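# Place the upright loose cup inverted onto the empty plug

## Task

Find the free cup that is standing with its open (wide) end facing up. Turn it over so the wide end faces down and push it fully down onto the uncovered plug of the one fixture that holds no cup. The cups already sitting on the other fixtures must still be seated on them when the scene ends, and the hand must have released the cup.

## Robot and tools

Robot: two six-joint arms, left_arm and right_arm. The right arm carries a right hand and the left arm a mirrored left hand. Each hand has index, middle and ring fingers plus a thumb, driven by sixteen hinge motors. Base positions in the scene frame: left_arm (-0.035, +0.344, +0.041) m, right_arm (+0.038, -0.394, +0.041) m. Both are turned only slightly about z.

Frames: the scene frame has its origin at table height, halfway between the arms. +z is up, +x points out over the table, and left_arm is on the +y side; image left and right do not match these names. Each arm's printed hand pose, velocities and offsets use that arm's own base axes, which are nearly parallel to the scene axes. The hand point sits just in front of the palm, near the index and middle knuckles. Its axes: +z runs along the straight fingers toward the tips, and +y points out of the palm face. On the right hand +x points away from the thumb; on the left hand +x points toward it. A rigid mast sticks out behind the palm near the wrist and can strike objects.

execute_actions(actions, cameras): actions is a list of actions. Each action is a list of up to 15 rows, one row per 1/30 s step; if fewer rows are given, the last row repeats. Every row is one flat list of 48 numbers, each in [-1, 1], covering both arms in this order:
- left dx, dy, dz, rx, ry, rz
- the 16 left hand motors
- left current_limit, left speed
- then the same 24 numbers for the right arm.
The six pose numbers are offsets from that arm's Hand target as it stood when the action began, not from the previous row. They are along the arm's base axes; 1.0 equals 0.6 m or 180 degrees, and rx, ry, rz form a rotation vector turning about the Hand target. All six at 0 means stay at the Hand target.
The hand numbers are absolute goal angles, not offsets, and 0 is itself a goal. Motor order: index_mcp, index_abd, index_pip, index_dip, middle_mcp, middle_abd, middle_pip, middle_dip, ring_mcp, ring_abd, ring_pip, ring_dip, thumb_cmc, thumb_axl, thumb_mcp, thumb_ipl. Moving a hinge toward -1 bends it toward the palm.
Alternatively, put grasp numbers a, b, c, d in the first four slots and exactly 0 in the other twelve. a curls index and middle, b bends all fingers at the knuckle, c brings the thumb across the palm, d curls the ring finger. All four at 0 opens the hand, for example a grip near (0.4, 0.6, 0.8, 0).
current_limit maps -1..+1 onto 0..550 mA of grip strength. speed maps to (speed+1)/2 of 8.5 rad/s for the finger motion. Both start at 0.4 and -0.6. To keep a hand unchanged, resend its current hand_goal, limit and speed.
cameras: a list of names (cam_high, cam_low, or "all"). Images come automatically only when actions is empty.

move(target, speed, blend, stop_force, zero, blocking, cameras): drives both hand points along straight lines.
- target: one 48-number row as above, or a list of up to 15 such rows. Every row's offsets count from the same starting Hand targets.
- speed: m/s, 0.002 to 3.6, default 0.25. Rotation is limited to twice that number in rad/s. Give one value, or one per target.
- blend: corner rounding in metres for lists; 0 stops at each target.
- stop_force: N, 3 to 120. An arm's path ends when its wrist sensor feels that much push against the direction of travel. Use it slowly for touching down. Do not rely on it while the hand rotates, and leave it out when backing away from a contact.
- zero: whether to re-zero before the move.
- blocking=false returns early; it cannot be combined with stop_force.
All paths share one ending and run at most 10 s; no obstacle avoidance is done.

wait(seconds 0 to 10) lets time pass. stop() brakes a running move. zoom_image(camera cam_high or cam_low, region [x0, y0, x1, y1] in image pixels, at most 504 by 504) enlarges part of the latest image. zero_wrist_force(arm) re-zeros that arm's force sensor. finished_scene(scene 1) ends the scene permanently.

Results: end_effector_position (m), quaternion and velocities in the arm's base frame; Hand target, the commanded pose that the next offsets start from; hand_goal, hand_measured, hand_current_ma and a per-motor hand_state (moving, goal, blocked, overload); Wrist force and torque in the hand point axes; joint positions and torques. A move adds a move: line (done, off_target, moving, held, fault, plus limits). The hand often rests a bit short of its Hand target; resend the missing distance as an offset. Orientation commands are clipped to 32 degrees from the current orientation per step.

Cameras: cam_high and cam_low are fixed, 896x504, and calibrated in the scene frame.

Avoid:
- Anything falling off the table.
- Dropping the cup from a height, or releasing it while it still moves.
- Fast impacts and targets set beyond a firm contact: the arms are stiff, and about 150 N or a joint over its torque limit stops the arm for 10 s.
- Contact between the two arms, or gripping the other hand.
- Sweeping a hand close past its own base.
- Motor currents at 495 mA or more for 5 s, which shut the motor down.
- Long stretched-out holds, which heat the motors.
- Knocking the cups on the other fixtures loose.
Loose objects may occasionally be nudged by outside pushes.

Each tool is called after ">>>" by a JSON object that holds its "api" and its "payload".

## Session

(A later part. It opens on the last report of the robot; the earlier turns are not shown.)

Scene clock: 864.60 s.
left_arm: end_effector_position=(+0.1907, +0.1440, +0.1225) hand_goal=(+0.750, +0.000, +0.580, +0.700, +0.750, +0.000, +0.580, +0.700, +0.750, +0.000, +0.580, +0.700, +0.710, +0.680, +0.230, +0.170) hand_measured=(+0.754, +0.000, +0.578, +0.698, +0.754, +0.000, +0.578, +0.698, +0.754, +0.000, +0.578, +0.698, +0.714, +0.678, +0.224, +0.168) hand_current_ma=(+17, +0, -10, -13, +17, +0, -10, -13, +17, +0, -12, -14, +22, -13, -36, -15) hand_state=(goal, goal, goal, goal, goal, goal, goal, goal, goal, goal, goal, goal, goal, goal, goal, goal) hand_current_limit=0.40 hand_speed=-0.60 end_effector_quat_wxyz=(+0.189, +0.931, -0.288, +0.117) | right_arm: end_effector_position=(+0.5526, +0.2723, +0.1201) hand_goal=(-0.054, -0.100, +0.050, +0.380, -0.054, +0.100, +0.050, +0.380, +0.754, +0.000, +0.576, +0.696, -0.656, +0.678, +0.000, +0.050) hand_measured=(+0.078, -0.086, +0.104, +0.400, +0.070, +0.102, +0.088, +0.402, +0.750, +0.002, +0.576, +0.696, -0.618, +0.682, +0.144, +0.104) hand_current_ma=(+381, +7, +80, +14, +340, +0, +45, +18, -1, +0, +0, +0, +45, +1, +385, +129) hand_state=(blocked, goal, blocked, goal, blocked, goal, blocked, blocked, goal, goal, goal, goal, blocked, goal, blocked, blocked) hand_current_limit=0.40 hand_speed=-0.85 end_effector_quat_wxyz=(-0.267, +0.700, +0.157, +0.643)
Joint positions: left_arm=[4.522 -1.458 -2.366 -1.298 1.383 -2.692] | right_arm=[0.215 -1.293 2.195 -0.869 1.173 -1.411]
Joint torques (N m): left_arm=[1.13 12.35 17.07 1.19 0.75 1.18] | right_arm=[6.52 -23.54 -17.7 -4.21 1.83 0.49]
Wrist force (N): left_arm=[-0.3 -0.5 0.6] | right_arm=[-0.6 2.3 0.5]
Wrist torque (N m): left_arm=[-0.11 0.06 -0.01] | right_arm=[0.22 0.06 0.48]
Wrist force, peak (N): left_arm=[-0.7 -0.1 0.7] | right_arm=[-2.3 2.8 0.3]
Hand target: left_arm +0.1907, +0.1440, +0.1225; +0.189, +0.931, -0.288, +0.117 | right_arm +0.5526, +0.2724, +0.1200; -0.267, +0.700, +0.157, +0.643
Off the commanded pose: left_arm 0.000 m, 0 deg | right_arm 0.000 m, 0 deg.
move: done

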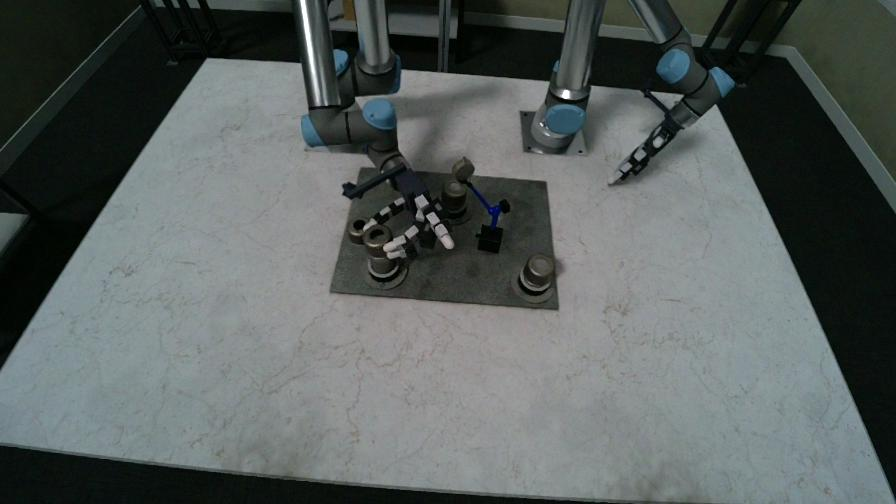

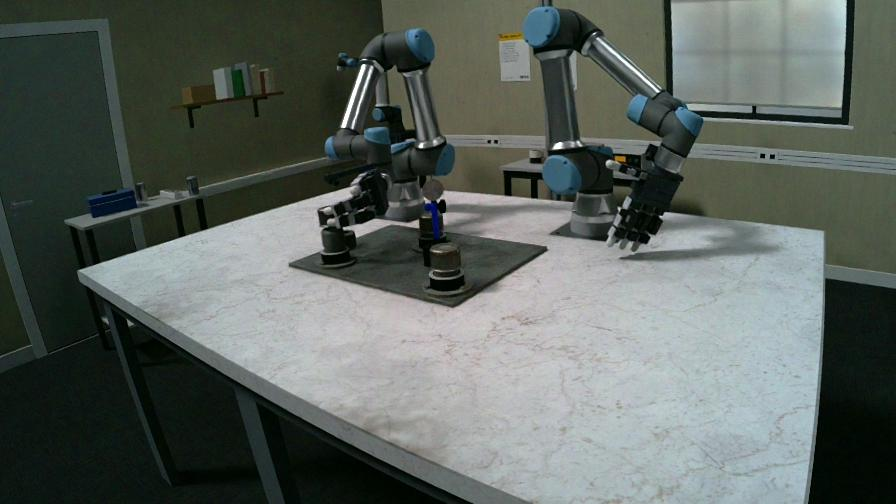

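>>> {"api": "move", "payload": {"target": [0,0,0,0,0,0, 0,0,0,0,0,0,0,0,0,0,0,0,0,0,0,0, 0.4,-0.6, 0,0,-0.0667,0,0,0, -0.055,-0.1,0.05,0.38, -0.055,0.1,0.05,0.38, 0.754,0,0.576,0.696, -0.657,0.678,0.0,0.05, 0.4,-0.85], "speed": 0.04, "stop_force": 5, "cameras": ["all"]}}

>>> {"api": "zoom_image", "payload": {"camera": "cam_high", "region": [345, 205, 425, 295]}}

>>> {"api": "zoom_image", "payload": {"camera": "cam_low", "region": [295, 190, 375, 280]}}

Scene clock: 887.50 s.
left_arm: end_effector_position=(+0.1907, +0.1440, +0.1225) hand_goal=(+0.750, +0.000, +0.580, +0.700, +0.750, +0.000, +0.580, +0.700, +0.750, +0.000, +0.580, +0.700, +0.710, +0.680, +0.230, +0.170) hand_measured=(+0.754, +0.000, +0.578, +0.698, +0.754, +0.000, +0.578, +0.698, +0.754, +0.000, +0.578, +0.698, +0.714, +0.678, +0.224, +0.168) hand_current_ma=(+17, +0, -10, -13, +17, +0, -10, -13, +17, +0, -12, -14, +22, -13, -36, -15) hand_state=(goal, goal, goal, goal, goal, goal, goal, goal, goal, goal, goal, goal, goal, goal, goal, goal) hand_current_limit=0.40 hand_speed=-0.60 end_effector_quat_wxyz=(+0.189, +0.931, -0.288, +0.117) | right_arm: end_effector_position=(+0.5526, +0.2724, +0.0979) hand_goal=(-0.054, -0.100, +0.050, +0.380, -0.054, +0.100, +0.050, +0.380, +0.754, +0.000, +0.576, +0.696, -0.656, +0.678, +0.000, +0.050) hand_measured=(+0.078, -0.098, +0.112, +0.404, +0.068, +0.100, +0.088, +0.402, +0.750, +0.002, +0.576, +0.696, -0.612, +0.682, +0.144, +0.104) hand_current_ma=(+381, +0, +96, +21, +332, +0, +45, +18, -1, +0, +0, +0, +57, +2, +385, +129) hand_state=(blocked, goal, blocked, blocked, blocked, goal, blocked, blocked, goal, goal, goal, goal, blocked, goal, blocked, blocked) hand_current_limit=0.40 hand_speed=-0.85 end_effector_quat_wxyz=(-0.267, +0.700, +0.157, +0.643)
Joint positions: left_arm=[4.522 -1.458 -2.366 -1.298 1.383 -2.692] | right_arm=[0.215 -1.241 2.21 -0.936 1.173 -1.411]
Joint torques (N m): left_arm=[1.37 13.53 16.99 1.07 0.78 1.24] | right_arm=[5.43 -21.03 -22.48 -4 1.8 -0.73]
Wrist force (N): left_arm=[-0.4 -0.1 0.2] | right_arm=[0.0 1.4 1.0]
Wrist torque (N m): left_arm=[-0.03 0.07 -0.04] | right_arm=[0.21 0.07 0.44]
Wrist force, peak (N): left_arm=[-0.7 -0.5 0.6] | right_arm=[6.4 0.7 1.6]
Hand target: left_arm +0.1907, +0.1440, +0.1225; +0.189, +0.931, -0.288, +0.117 | right_arm +0.5526, +0.2724, +0.0979; -0.267, +0.700, +0.157, +0.643 (not the last commanded pose)
Off the commanded pose: left_arm 0.000 m, 0 deg | right_arm 0.018 m, 0 deg.
move: contact (right_arm)

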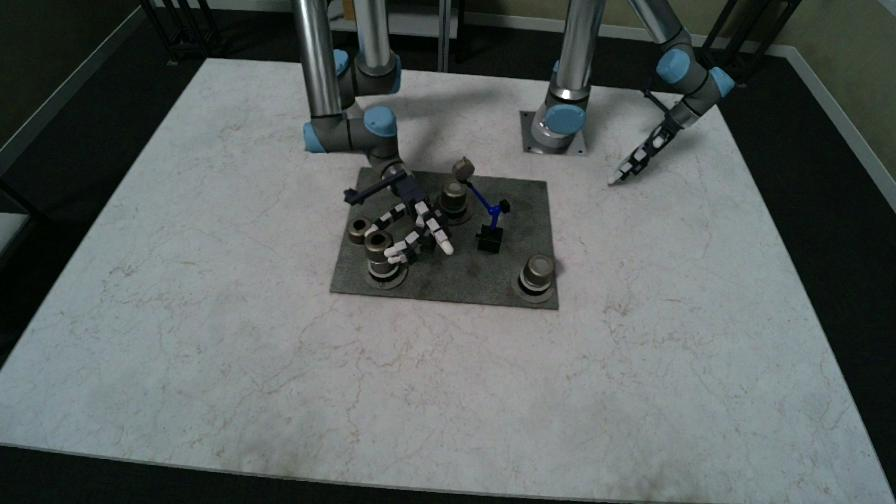

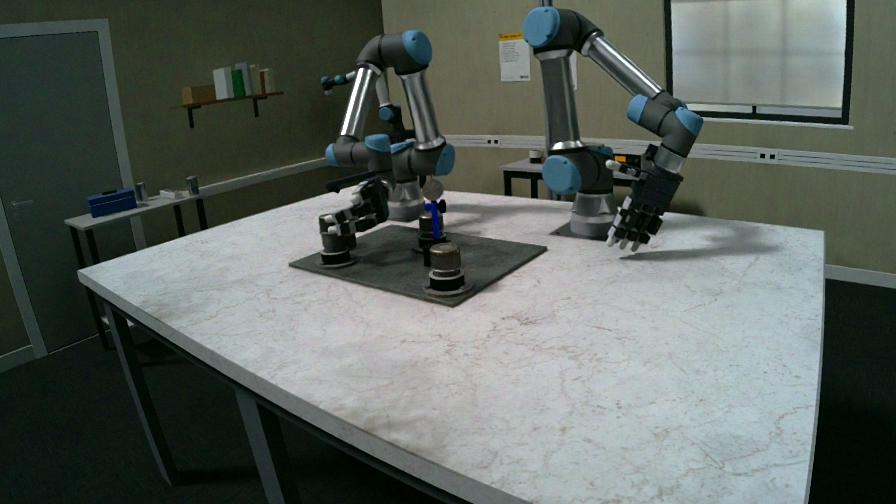

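Scaled by 5.600 from the camera's 896x504 image, which has a finer 1280x720 frame.

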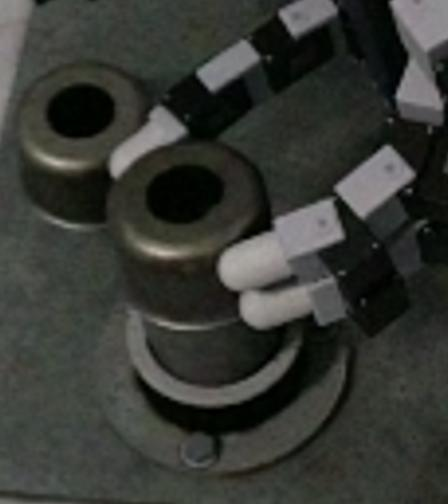

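Scaled by 5.600 from the camera's 896x504 image, which has a finer 1280x720 frame.

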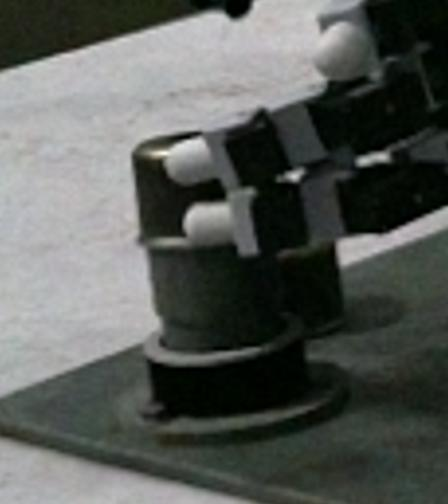

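>>> {"api": "move", "payload": {"target": [[0,0,0,0,0,0, 0,0,0,0,0,0,0,0,0,0,0,0,0,0,0,0, 0.4,-0.6, 0.0025,0.003,0.002,0,0,0, -0.055,-0.1,0.05,0.38, -0.055,0.1,0.05,0.38, 0.754,0,0.576,0.696, -0.657,0.678,0.0,0.05, 0.4,-0.85],[0,0,0,0,0,0, 0,0,0,0,0,0,0,0,0,0,0,0,0,0,0,0, 0.4,-0.6, 0.0025,0.003,-0.03,0,0,0, -0.055,-0.1,0.05,0.38, -0.055,0.1,0.05,0.38, 0.754,0,0.576,0.696, -0.657,0.678,0.0,0.05, 0.4,-0.85]], "speed": 0.02, "stop_force": 7, "cameras": ["all"]}}

>>> {"api": "zoom_image", "payload": {"camera": "cam_high", "region": [345, 205, 425, 295]}}

>>> {"api": "zoom_image", "payload": {"camera": "cam_low", "region": [295, 190, 375, 280]}}

Scene clock: 905.57 s.
left_arm: end_effector_position=(+0.1907, +0.1440, +0.1225) hand_goal=(+0.750, +0.000, +0.580, +0.700, +0.750, +0.000, +0.580, +0.700, +0.750, +0.000, +0.580, +0.700, +0.710, +0.680, +0.230, +0.170) hand_measured=(+0.754, +0.000, +0.578, +0.698, +0.754, +0.000, +0.578, +0.698, +0.754, +0.000, +0.578, +0.698, +0.714, +0.678, +0.224, +0.168) hand_current_ma=(+17, +0, -10, -13, +17, +0, -10, -13, +17, +0, -12, -14, +22, -13, -36, -15) hand_state=(goal, goal, goal, goal, goal, goal, goal, goal, goal, goal, goal, goal, goal, goal, goal, goal) hand_current_limit=0.40 hand_speed=-0.60 end_effector_quat_wxyz=(+0.189, +0.931, -0.288, +0.117) | right_arm: end_effector_position=(+0.5541, +0.2742, +0.0799) hand_goal=(-0.054, -0.100, +0.050, +0.380, -0.054, +0.100, +0.050, +0.380, +0.754, +0.000, +0.576, +0.696, -0.656, +0.678, +0.000, +0.050) hand_measured=(+0.078, -0.116, +0.120, +0.408, +0.068, +0.076, +0.110, +0.410, +0.750, +0.002, +0.576, +0.696, -0.648, +0.680, +0.134, +0.104) hand_current_ma=(+378, -8, +121, +28, +333, -17, +92, +30, -1, +0, +0, +0, +3, +0, +385, +129) hand_state=(blocked, goal, blocked, blocked, blocked, blocked, blocked, blocked, goal, goal, goal, goal, goal, goal, blocked, blocked) hand_current_limit=0.40 hand_speed=-0.85 end_effector_quat_wxyz=(-0.267, +0.700, +0.157, +0.643)
Joint positions: left_arm=[4.522 -1.458 -2.366 -1.298 1.383 -2.692] | right_arm=[0.219 -1.193 2.213 -0.987 1.177 -1.41]
Joint torques (N m): left_arm=[0.52 12.62 17.7 0.97 0.72 1.24] | right_arm=[-6.13 -41.03 -18.17 1.33 1.41 0.96]
Wrist force (N): left_arm=[-0.4 -0.4 0.5] | right_arm=[4.1 1.3 6.4]
Wrist torque (N m): left_arm=[-0.09 0.07 -0.03] | right_arm=[0.44 -0.05 0.22]
Wrist force, peak (N): left_arm=[-0.6 -0.3 0.8] | right_arm=[5.8 0.9 6.5]
Hand target: left_arm +0.1907, +0.1440, +0.1225; +0.189, +0.931, -0.288, +0.117 | right_arm +0.5541, +0.2742, +0.0799; -0.267, +0.700, +0.157, +0.643
Off the commanded pose: left_arm 0.000 m, 0 deg | right_arm 0.000 m, 0 deg.
move: done

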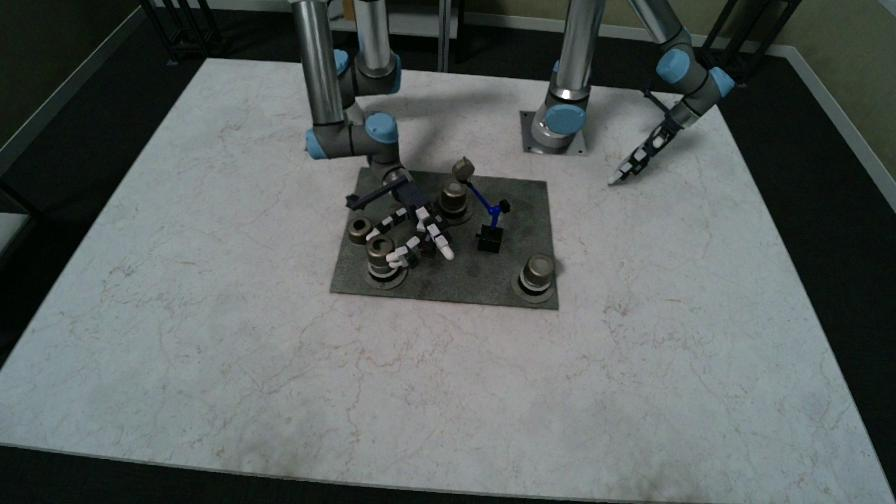

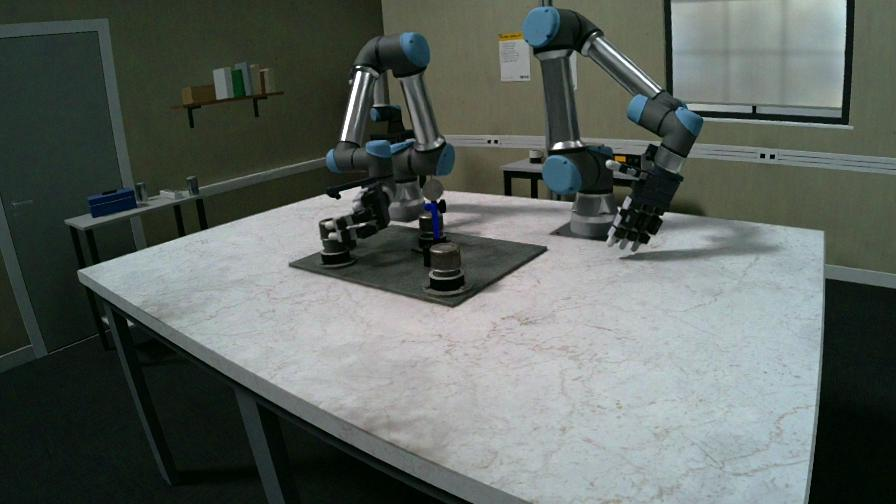

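Scaled by 5.600 from the camera's 896x504 image, which has a finer 1280x720 frame.

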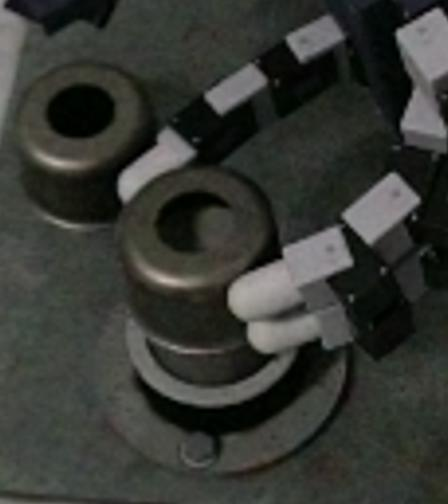

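Scaled by 5.600 from the camera's 896x504 image, which has a finer 1280x720 frame.

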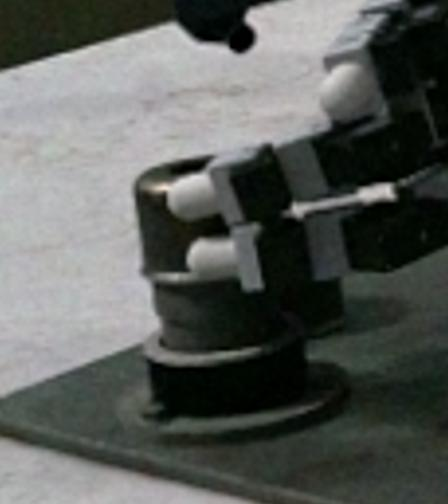

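>>> {"api": "move", "payload": {"target": [[0,0,0,0,0,0, 0,0,0,0,0,0,0,0,0,0,0,0,0,0,0,0, 0.4,-0.6, 0.0022,0.0018,0,0,0,0, -0.055,-0.1,0.05,0.38, -0.055,0.1,0.05,0.38, 0.754,0,0.576,0.696, -0.657,0.678,0.0,0.05, 0.4,-0.85],[0,0,0,0,0,0, 0,0,0,0,0,0,0,0,0,0,0,0,0,0,0,0, 0.4,-0.6, 0.0022,0.0018,-0.045,0,0,0, -0.055,-0.1,0.05,0.38, -0.055,0.1,0.05,0.38, 0.754,0,0.576,0.696, -0.657,0.678,0.0,0.05, 0.4,-0.85]], "speed": 0.02, "stop_force": 10, "cameras": ["all"]}}

>>> {"api": "zoom_image", "payload": {"camera": "cam_high", "region": [345, 205, 425, 295]}}

>>> {"api": "zoom_image", "payload": {"camera": "cam_low", "region": [295, 190, 375, 280]}}

Scene clock: 918.03 s.
left_arm: end_effector_position=(+0.1907, +0.1440, +0.1225) hand_goal=(+0.750, +0.000, +0.580, +0.700, +0.750, +0.000, +0.580, +0.700, +0.750, +0.000, +0.580, +0.700, +0.710, +0.680, +0.230, +0.170) hand_measured=(+0.754, +0.000, +0.578, +0.698, +0.754, +0.000, +0.578, +0.698, +0.754, +0.000, +0.578, +0.698, +0.714, +0.678, +0.224, +0.168) hand_current_ma=(+17, +0, -10, -13, +17, +0, -10, -13, +17, +0, -12, -14, +22, -13, -36, -15) hand_state=(goal, goal, goal, goal, goal, goal, goal, goal, goal, goal, goal, goal, goal, goal, goal, goal) hand_current_limit=0.40 hand_speed=-0.60 end_effector_quat_wxyz=(+0.189, +0.931, -0.288, +0.117) | right_arm: end_effector_position=(+0.5554, +0.2753, +0.0529) hand_goal=(-0.054, -0.100, +0.050, +0.380, -0.054, +0.100, +0.050, +0.380, +0.754, +0.000, +0.576, +0.696, -0.656, +0.678, +0.000, +0.050) hand_measured=(+0.068, -0.118, +0.120, +0.408, +0.068, +0.066, +0.110, +0.410, +0.750, +0.002, +0.576, +0.696, -0.682, +0.674, +0.134, +0.108) hand_current_ma=(+338, -10, +121, +28, +333, -29, +92, +30, -1, +0, +0, +0, -24, -1, +385, +142) hand_state=(blocked, goal, blocked, blocked, blocked, blocked, blocked, blocked, goal, goal, goal, goal, blocked, goal, blocked, blocked) hand_current_limit=0.40 hand_speed=-0.85 end_effector_quat_wxyz=(-0.267, +0.700, +0.157, +0.643)
Joint positions: left_arm=[4.522 -1.458 -2.366 -1.298 1.383 -2.692] | right_arm=[0.221 -1.121 2.217 -1.064 1.179 -1.41]
Joint torques (N m): left_arm=[0.21 11.77 16.17 1.12 0.75 1.32] | right_arm=[-6.82 -40.39 -9.69 1.22 2.32 1.31]
Wrist force (N): left_arm=[-0.5 0.0 0.2] | right_arm=[6.3 -1.4 1.0]
Wrist torque (N m): left_arm=[-0.02 0.08 -0.04] | right_arm=[0.05 -0.06 0.15]
Wrist force, peak (N): left_arm=[-0.8 -0.4 0.5] | right_arm=[8.0 -3.1 0.7]
Hand target: left_arm +0.1907, +0.1440, +0.1225; +0.189, +0.931, -0.288, +0.117 | right_arm +0.5554, +0.2753, +0.0529; -0.267, +0.700, +0.157, +0.643
Off the commanded pose: left_arm 0.000 m, 0 deg | right_arm 0.000 m, 0 deg.
move: done

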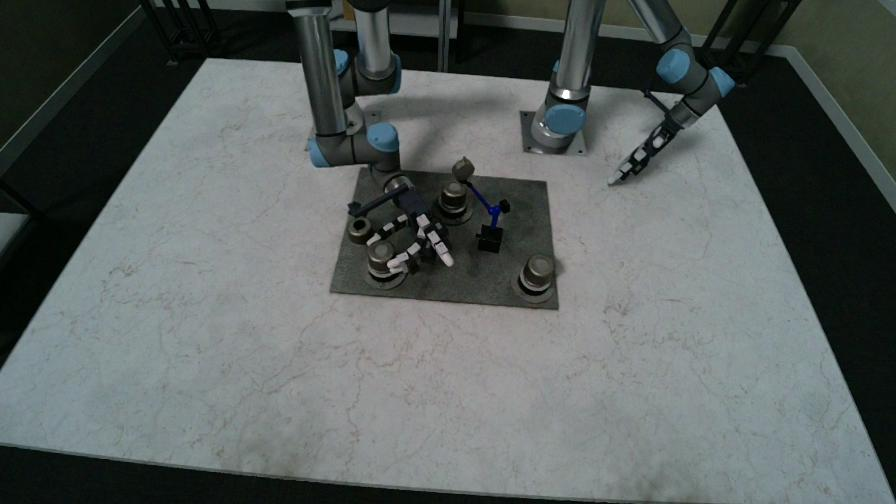

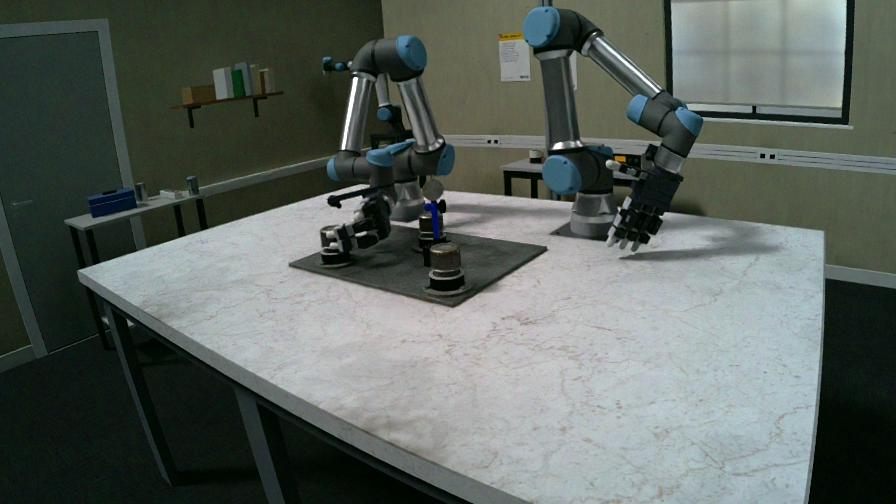

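Scaled by 5.600 from the camera's 896x504 image, which has a finer 1280x720 frame.

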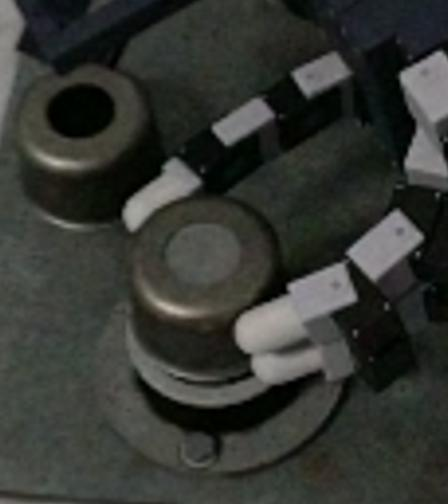

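Scaled by 5.600 from the camera's 896x504 image, which has a finer 1280x720 frame.

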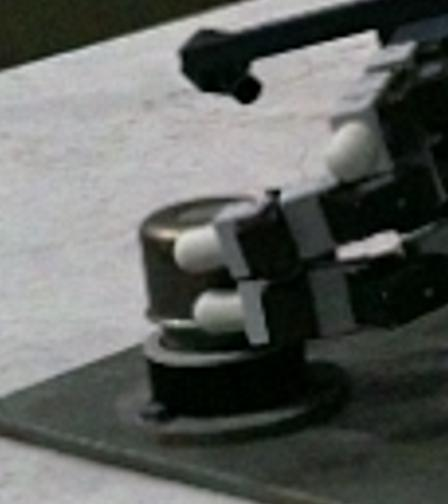

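>>> {"api": "move", "payload": {"target": [0,0,0,0,0,0, 0,0,0,0,0,0,0,0,0,0,0,0,0,0,0,0, 0.4,-0.6, 0,0,-0.02,0,0,0, -0.055,-0.1,0.05,0.38, -0.055,0.1,0.05,0.38, 0.754,0,0.576,0.696, -0.657,0.678,0.0,0.05, 0.4,-0.85], "speed": 0.015, "stop_force": 10, "cameras": ["all"]}}

>>> {"api": "zoom_image", "payload": {"camera": "cam_high", "region": [345, 205, 425, 295]}}

>>> {"api": "zoom_image", "payload": {"camera": "cam_low", "region": [295, 190, 375, 280]}}

>>> {"api": "zoom_image", "payload": {"camera": "cam_low", "region": [400, 230, 480, 310]}}

>>> {"api": "zoom_image", "payload": {"camera": "cam_high", "region": [495, 235, 575, 315]}}

Scene clock: 924.80 s.
left_arm: end_effector_position=(+0.1907, +0.1440, +0.1225) hand_goal=(+0.750, +0.000, +0.580, +0.700, +0.750, +0.000, +0.580, +0.700, +0.750, +0.000, +0.580, +0.700, +0.710, +0.680, +0.230, +0.170) hand_measured=(+0.754, +0.000, +0.578, +0.698, +0.754, +0.000, +0.578, +0.698, +0.754, +0.000, +0.578, +0.698, +0.714, +0.678, +0.224, +0.168) hand_current_ma=(+17, +0, -10, -13, +17, +0, -10, -13, +17, +0, -12, -14, +22, -13, -36, -15) hand_state=(goal, goal, goal, goal, goal, goal, goal, goal, goal, goal, goal, goal, goal, goal, goal, goal) hand_current_limit=0.40 hand_speed=-0.60 end_effector_quat_wxyz=(+0.189, +0.931, -0.288, +0.117) | right_arm: end_effector_position=(+0.5554, +0.2752, +0.0409) hand_goal=(-0.054, -0.100, +0.050, +0.380, -0.054, +0.100, +0.050, +0.380, +0.754, +0.000, +0.576, +0.696, -0.656, +0.678, +0.000, +0.050) hand_measured=(+0.068, -0.096, +0.134, +0.412, +0.068, +0.048, +0.110, +0.410, +0.750, +0.002, +0.576, +0.696, -0.734, +0.664, +0.134, +0.108) hand_current_ma=(+336, +1, +165, +32, +333, -59, +92, +30, -1, +0, +0, +0, -150, -11, +385, +146) hand_state=(blocked, goal, blocked, blocked, blocked, blocked, blocked, blocked, goal, goal, goal, goal, blocked, goal, blocked, blocked) hand_current_limit=0.40 hand_speed=-0.85 end_effector_quat_wxyz=(-0.267, +0.700, +0.157, +0.643)
Joint positions: left_arm=[4.522 -1.458 -2.366 -1.298 1.383 -2.692] | right_arm=[0.221 -1.089 2.22 -1.098 1.179 -1.41]
Joint torques (N m): left_arm=[0.84 12.88 16.72 1.05 0.8 1.58] | right_arm=[-2.34 -39.29 -5.84 1.92 1.3 0.9]
Wrist force (N): left_arm=[-0.6 -0.4 0.6] | right_arm=[8.5 0.6 1.0]
Wrist torque (N m): left_arm=[-0.10 0.09 -0.04] | right_arm=[0.15 -0.26 0.06]
Wrist force, peak (N): left_arm=[-0.7 -0.1 0.9] | right_arm=[13.9 -4.2 1.3]
Hand target: left_arm +0.1907, +0.1440, +0.1225; +0.189, +0.931, -0.288, +0.117 | right_arm +0.5554, +0.2753, +0.0409; -0.267, +0.700, +0.157, +0.643
Off the commanded pose: left_arm 0.000 m, 0 deg | right_arm 0.000 m, 0 deg.
move: done

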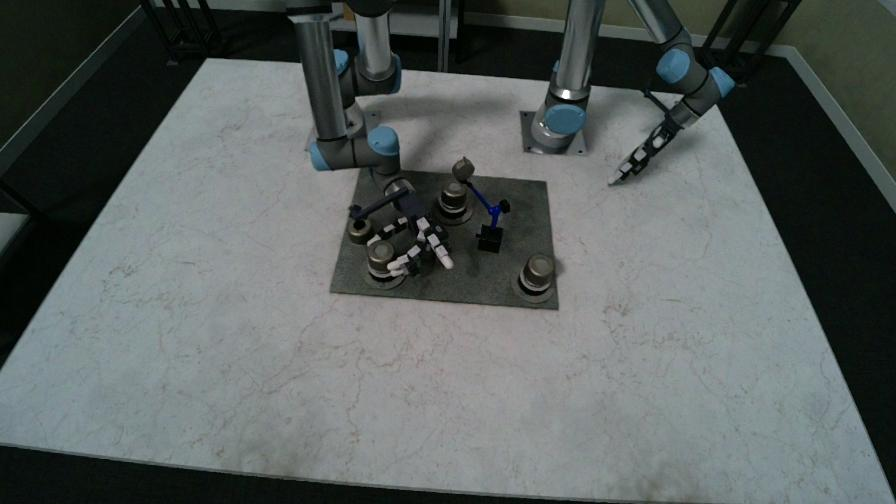

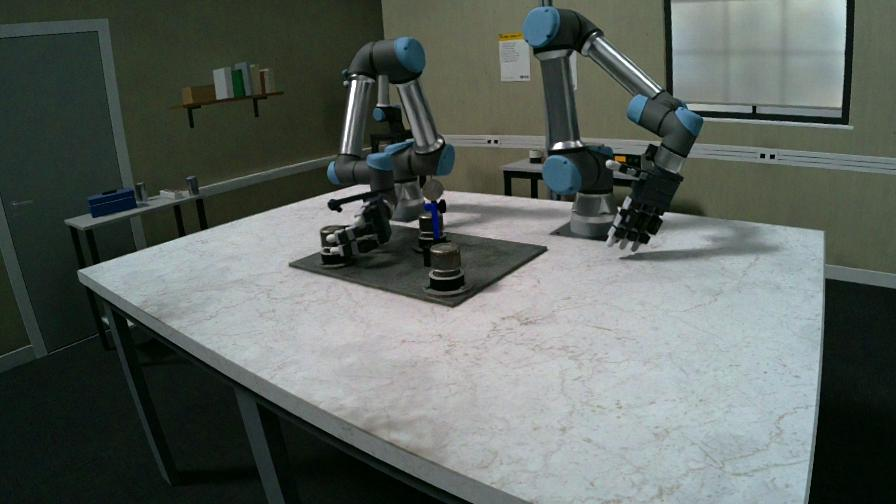

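Scaled by 5.600 from the camera's 896x504 image, which has a finer 1280x720 frame.

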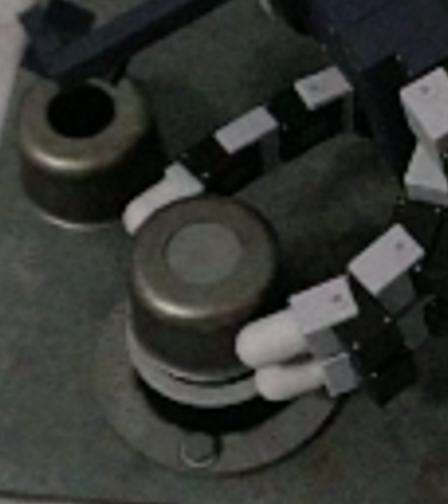

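Scaled by 5.600 from the camera's 896x504 image, which has a finer 1280x720 frame.

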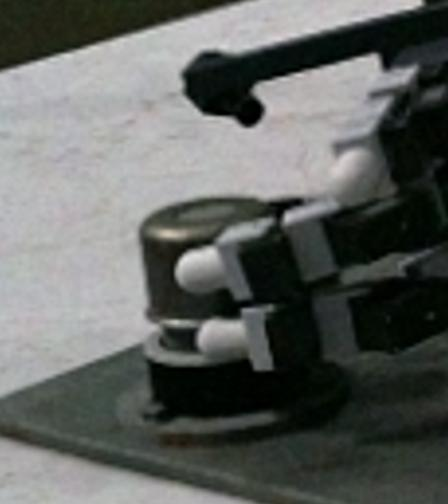

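Scaled by 6.300 from the camera's 896x504 image, which has a finer 1280x720 frame.

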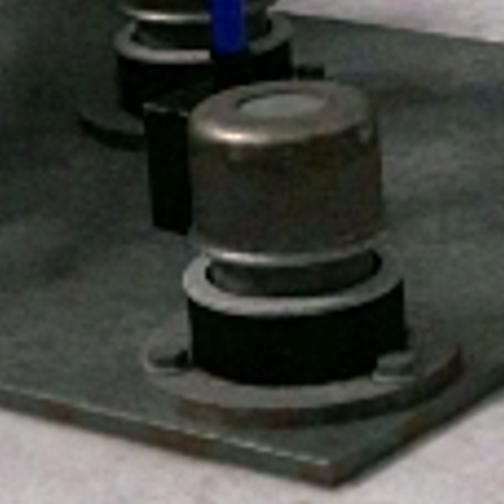

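Scaled by 6.300 from the camera's 896x504 image, which has a finer 1280x720 frame.

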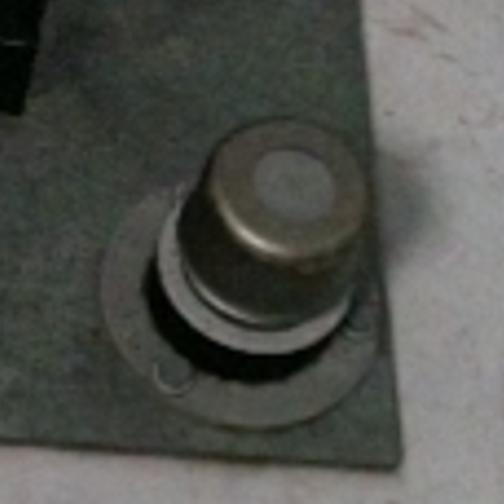

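>>> {"api": "move", "payload": {"target": [[0,0,0,0,0,0, 0,0,0,0,0,0,0,0,0,0,0,0,0,0,0,0, 0.4,-0.6, 0,0,0,0,0,0, 0.28,-0.1,0.11,0.40, 0.28,0.1,0.11,0.40, 0.754,0,0.576,0.696, -0.657,0.678,0.225,0.168, 0.4,-0.9],[0,0,0,0,0,0, 0,0,0,0,0,0,0,0,0,0,0,0,0,0,0,0, 0.4,-0.6, 0,0,0.2,0,0,0, 0.28,-0.1,0.11,0.40, 0.28,0.1,0.11,0.40, 0.754,0,0.576,0.696, -0.657,0.678,0.225,0.168, 0.4,-0.9]], "speed": 0.08, "cameras": ["all"]}}

>>> {"api": "zoom_image", "payload": {"camera": "cam_high", "region": [345, 205, 425, 295]}}

>>> {"api": "zoom_image", "payload": {"camera": "cam_low", "region": [295, 190, 375, 280]}}

Scene clock: 940.20 s.
left_arm: end_effector_position=(+0.1907, +0.1440, +0.1225) hand_goal=(+0.750, +0.000, +0.580, +0.700, +0.750, +0.000, +0.580, +0.700, +0.750, +0.000, +0.580, +0.700, +0.710, +0.680, +0.230, +0.170) hand_measured=(+0.754, +0.000, +0.578, +0.698, +0.754, +0.000, +0.578, +0.698, +0.754, +0.000, +0.578, +0.698, +0.714, +0.678, +0.224, +0.168) hand_current_ma=(+17, +0, -10, -13, +17, +0, -10, -13, +17, +0, -12, -14, +22, -13, -36, -15) hand_state=(goal, goal, goal, goal, goal, goal, goal, goal, goal, goal, goal, goal, goal, goal, goal, goal) hand_current_limit=0.40 hand_speed=-0.60 end_effector_quat_wxyz=(+0.189, +0.931, -0.288, +0.117) | right_arm: end_effector_position=(+0.5555, +0.2753, +0.1609) hand_goal=(+0.280, -0.100, +0.110, +0.400, +0.280, +0.100, +0.110, +0.400, +0.754, +0.000, +0.576, +0.696, -0.656, +0.678, +0.226, +0.168) hand_measured=(+0.276, -0.096, +0.112, +0.402, +0.276, +0.102, +0.112, +0.402, +0.750, +0.002, +0.576, +0.696, -0.648, +0.676, +0.224, +0.166) hand_current_ma=(-2, +1, +1, +0, -2, +0, +0, +1, -1, +0, +0, +0, +3, +0, -1, -1) hand_state=(goal, goal, goal, goal, goal, goal, goal, goal, goal, goal, goal, goal, goal, goal, goal, goal) hand_current_limit=0.40 hand_speed=-0.90 end_effector_quat_wxyz=(-0.267, +0.700, +0.157, +0.643)
Joint positions: left_arm=[4.522 -1.458 -2.366 -1.298 1.383 -2.692] | right_arm=[0.221 -1.372 2.148 -0.744 1.179 -1.41]
Joint torques (N m): left_arm=[-0.2 12.86 16.84 1.19 0.94 1.57] | right_arm=[2.57 -27.99 -7.71 -0.67 1.18 -1.41]
Wrist force (N): left_arm=[-0.4 0.2 0.8] | right_arm=[1.8 1.9 0.8]
Wrist torque (N m): left_arm=[-0.04 0.08 -0.04] | right_arm=[0.16 -0.06 0.36]
Wrist force, peak (N): left_arm=[-0.3 0.0 1.1] | right_arm=[8.4 0.6 1.2]
Hand target: left_arm +0.1907, +0.1440, +0.1225; +0.189, +0.931, -0.288, +0.117 | right_arm +0.5554, +0.2753, +0.1609; -0.267, +0.700, +0.157, +0.643
Off the commanded pose: left_arm 0.000 m, 0 deg | right_arm 0.000 m, 0 deg.
move: done

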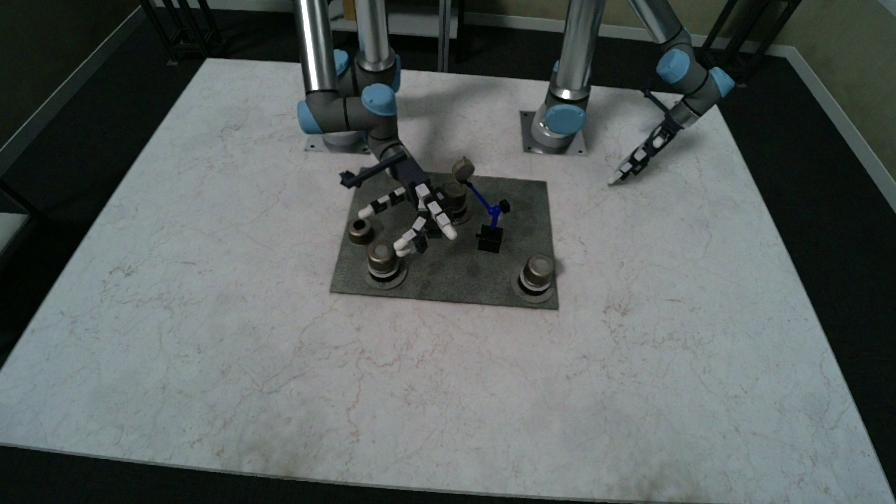

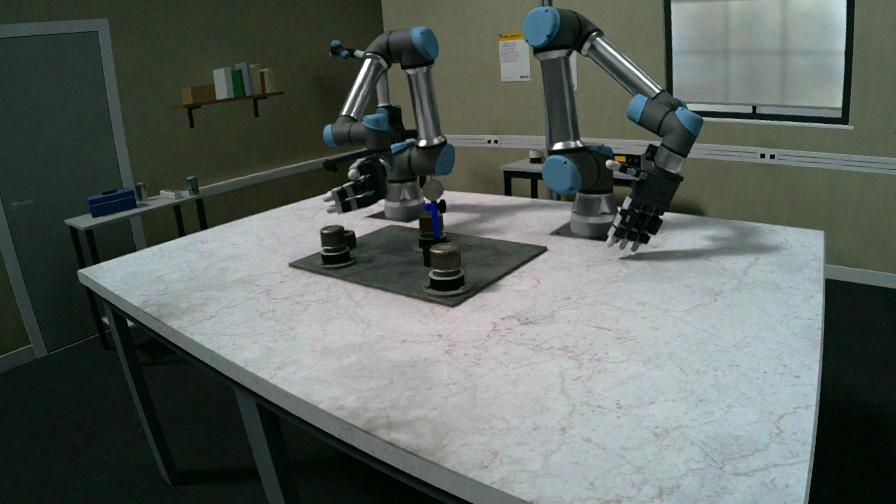

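Scaled by 5.600 from the camera's 896x504 image, which has a finer 1280x720 frame.

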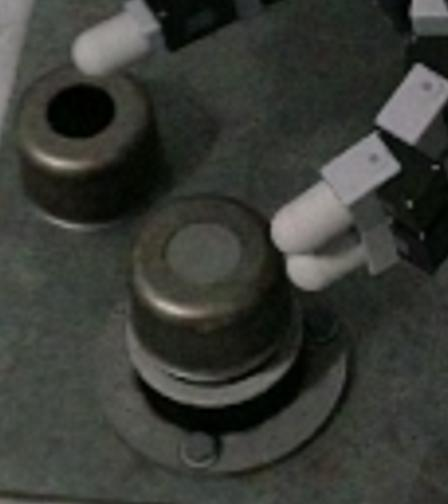

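Scaled by 5.600 from the camera's 896x504 image, which has a finer 1280x720 frame.

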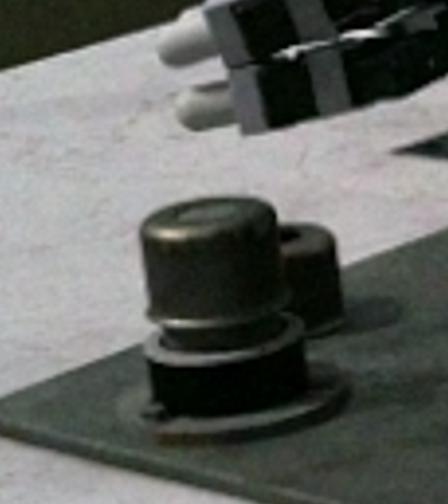

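>>> {"api": "zoom_image", "payload": {"camera": "cam_low", "region": [312, 218, 362, 273]}}

>>> {"api": "zoom_image", "payload": {"camera": "cam_low", "region": [417, 238, 477, 303]}}

>>> {"api": "zoom_image", "payload": {"camera": "cam_high", "region": [360, 232, 410, 292]}}

>>> {"api": "zoom_image", "payload": {"camera": "cam_high", "region": [510, 245, 560, 305]}}

Scaled by 9.164 from the camera's 896x504 image, which has a finer 1280x720 frame.

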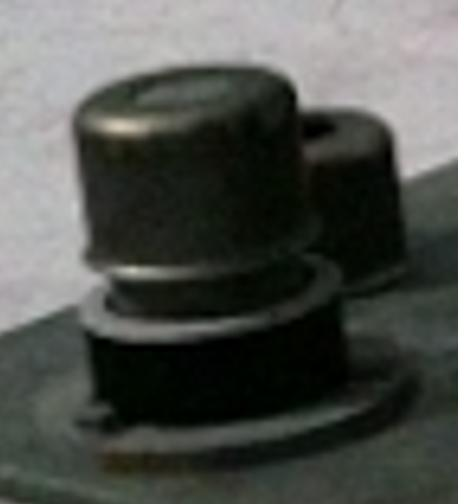

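Scaled by 7.754 from the camera's 896x504 image, which has a finer 1280x720 frame.

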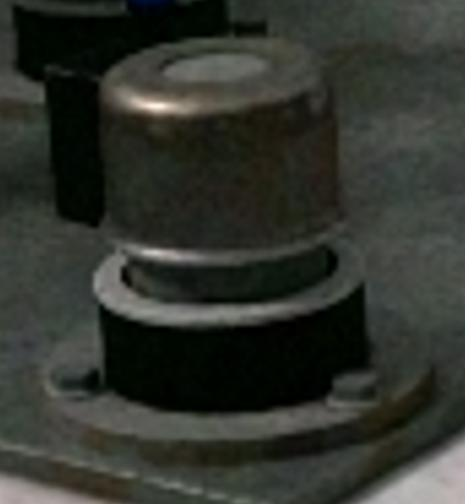

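Scaled by 8.400 from the camera's 896x504 image, which has a finer 1280x720 frame.

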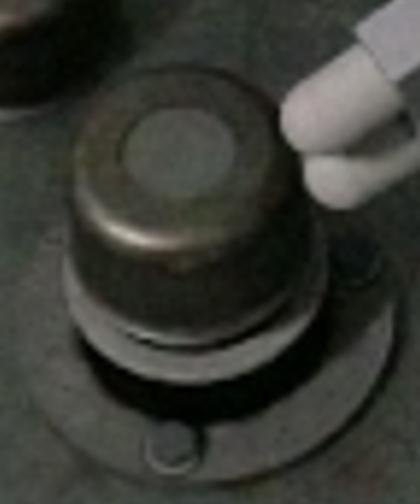

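Scaled by 8.400 from the camera's 896x504 image, which has a finer 1280x720 frame.

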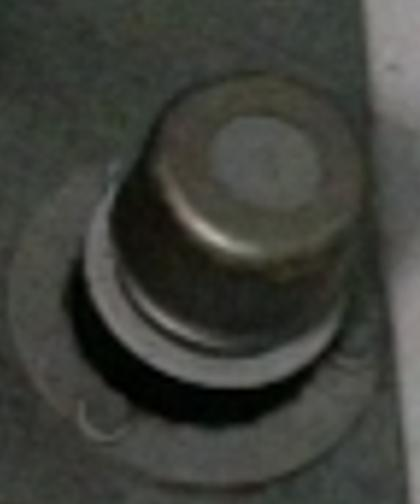

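>>> {"api": "zoom_image", "payload": {"camera": "cam_low", "region": [405, 170, 465, 260]}}

Scaled by 5.600 from the camera's 896x504 image, which has a finer 1280x720 frame.

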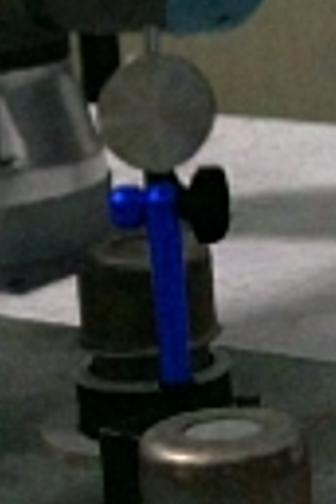

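>>> {"api": "finished_scene", "payload": {"scene": 1}}

The scene is finished: the task was done.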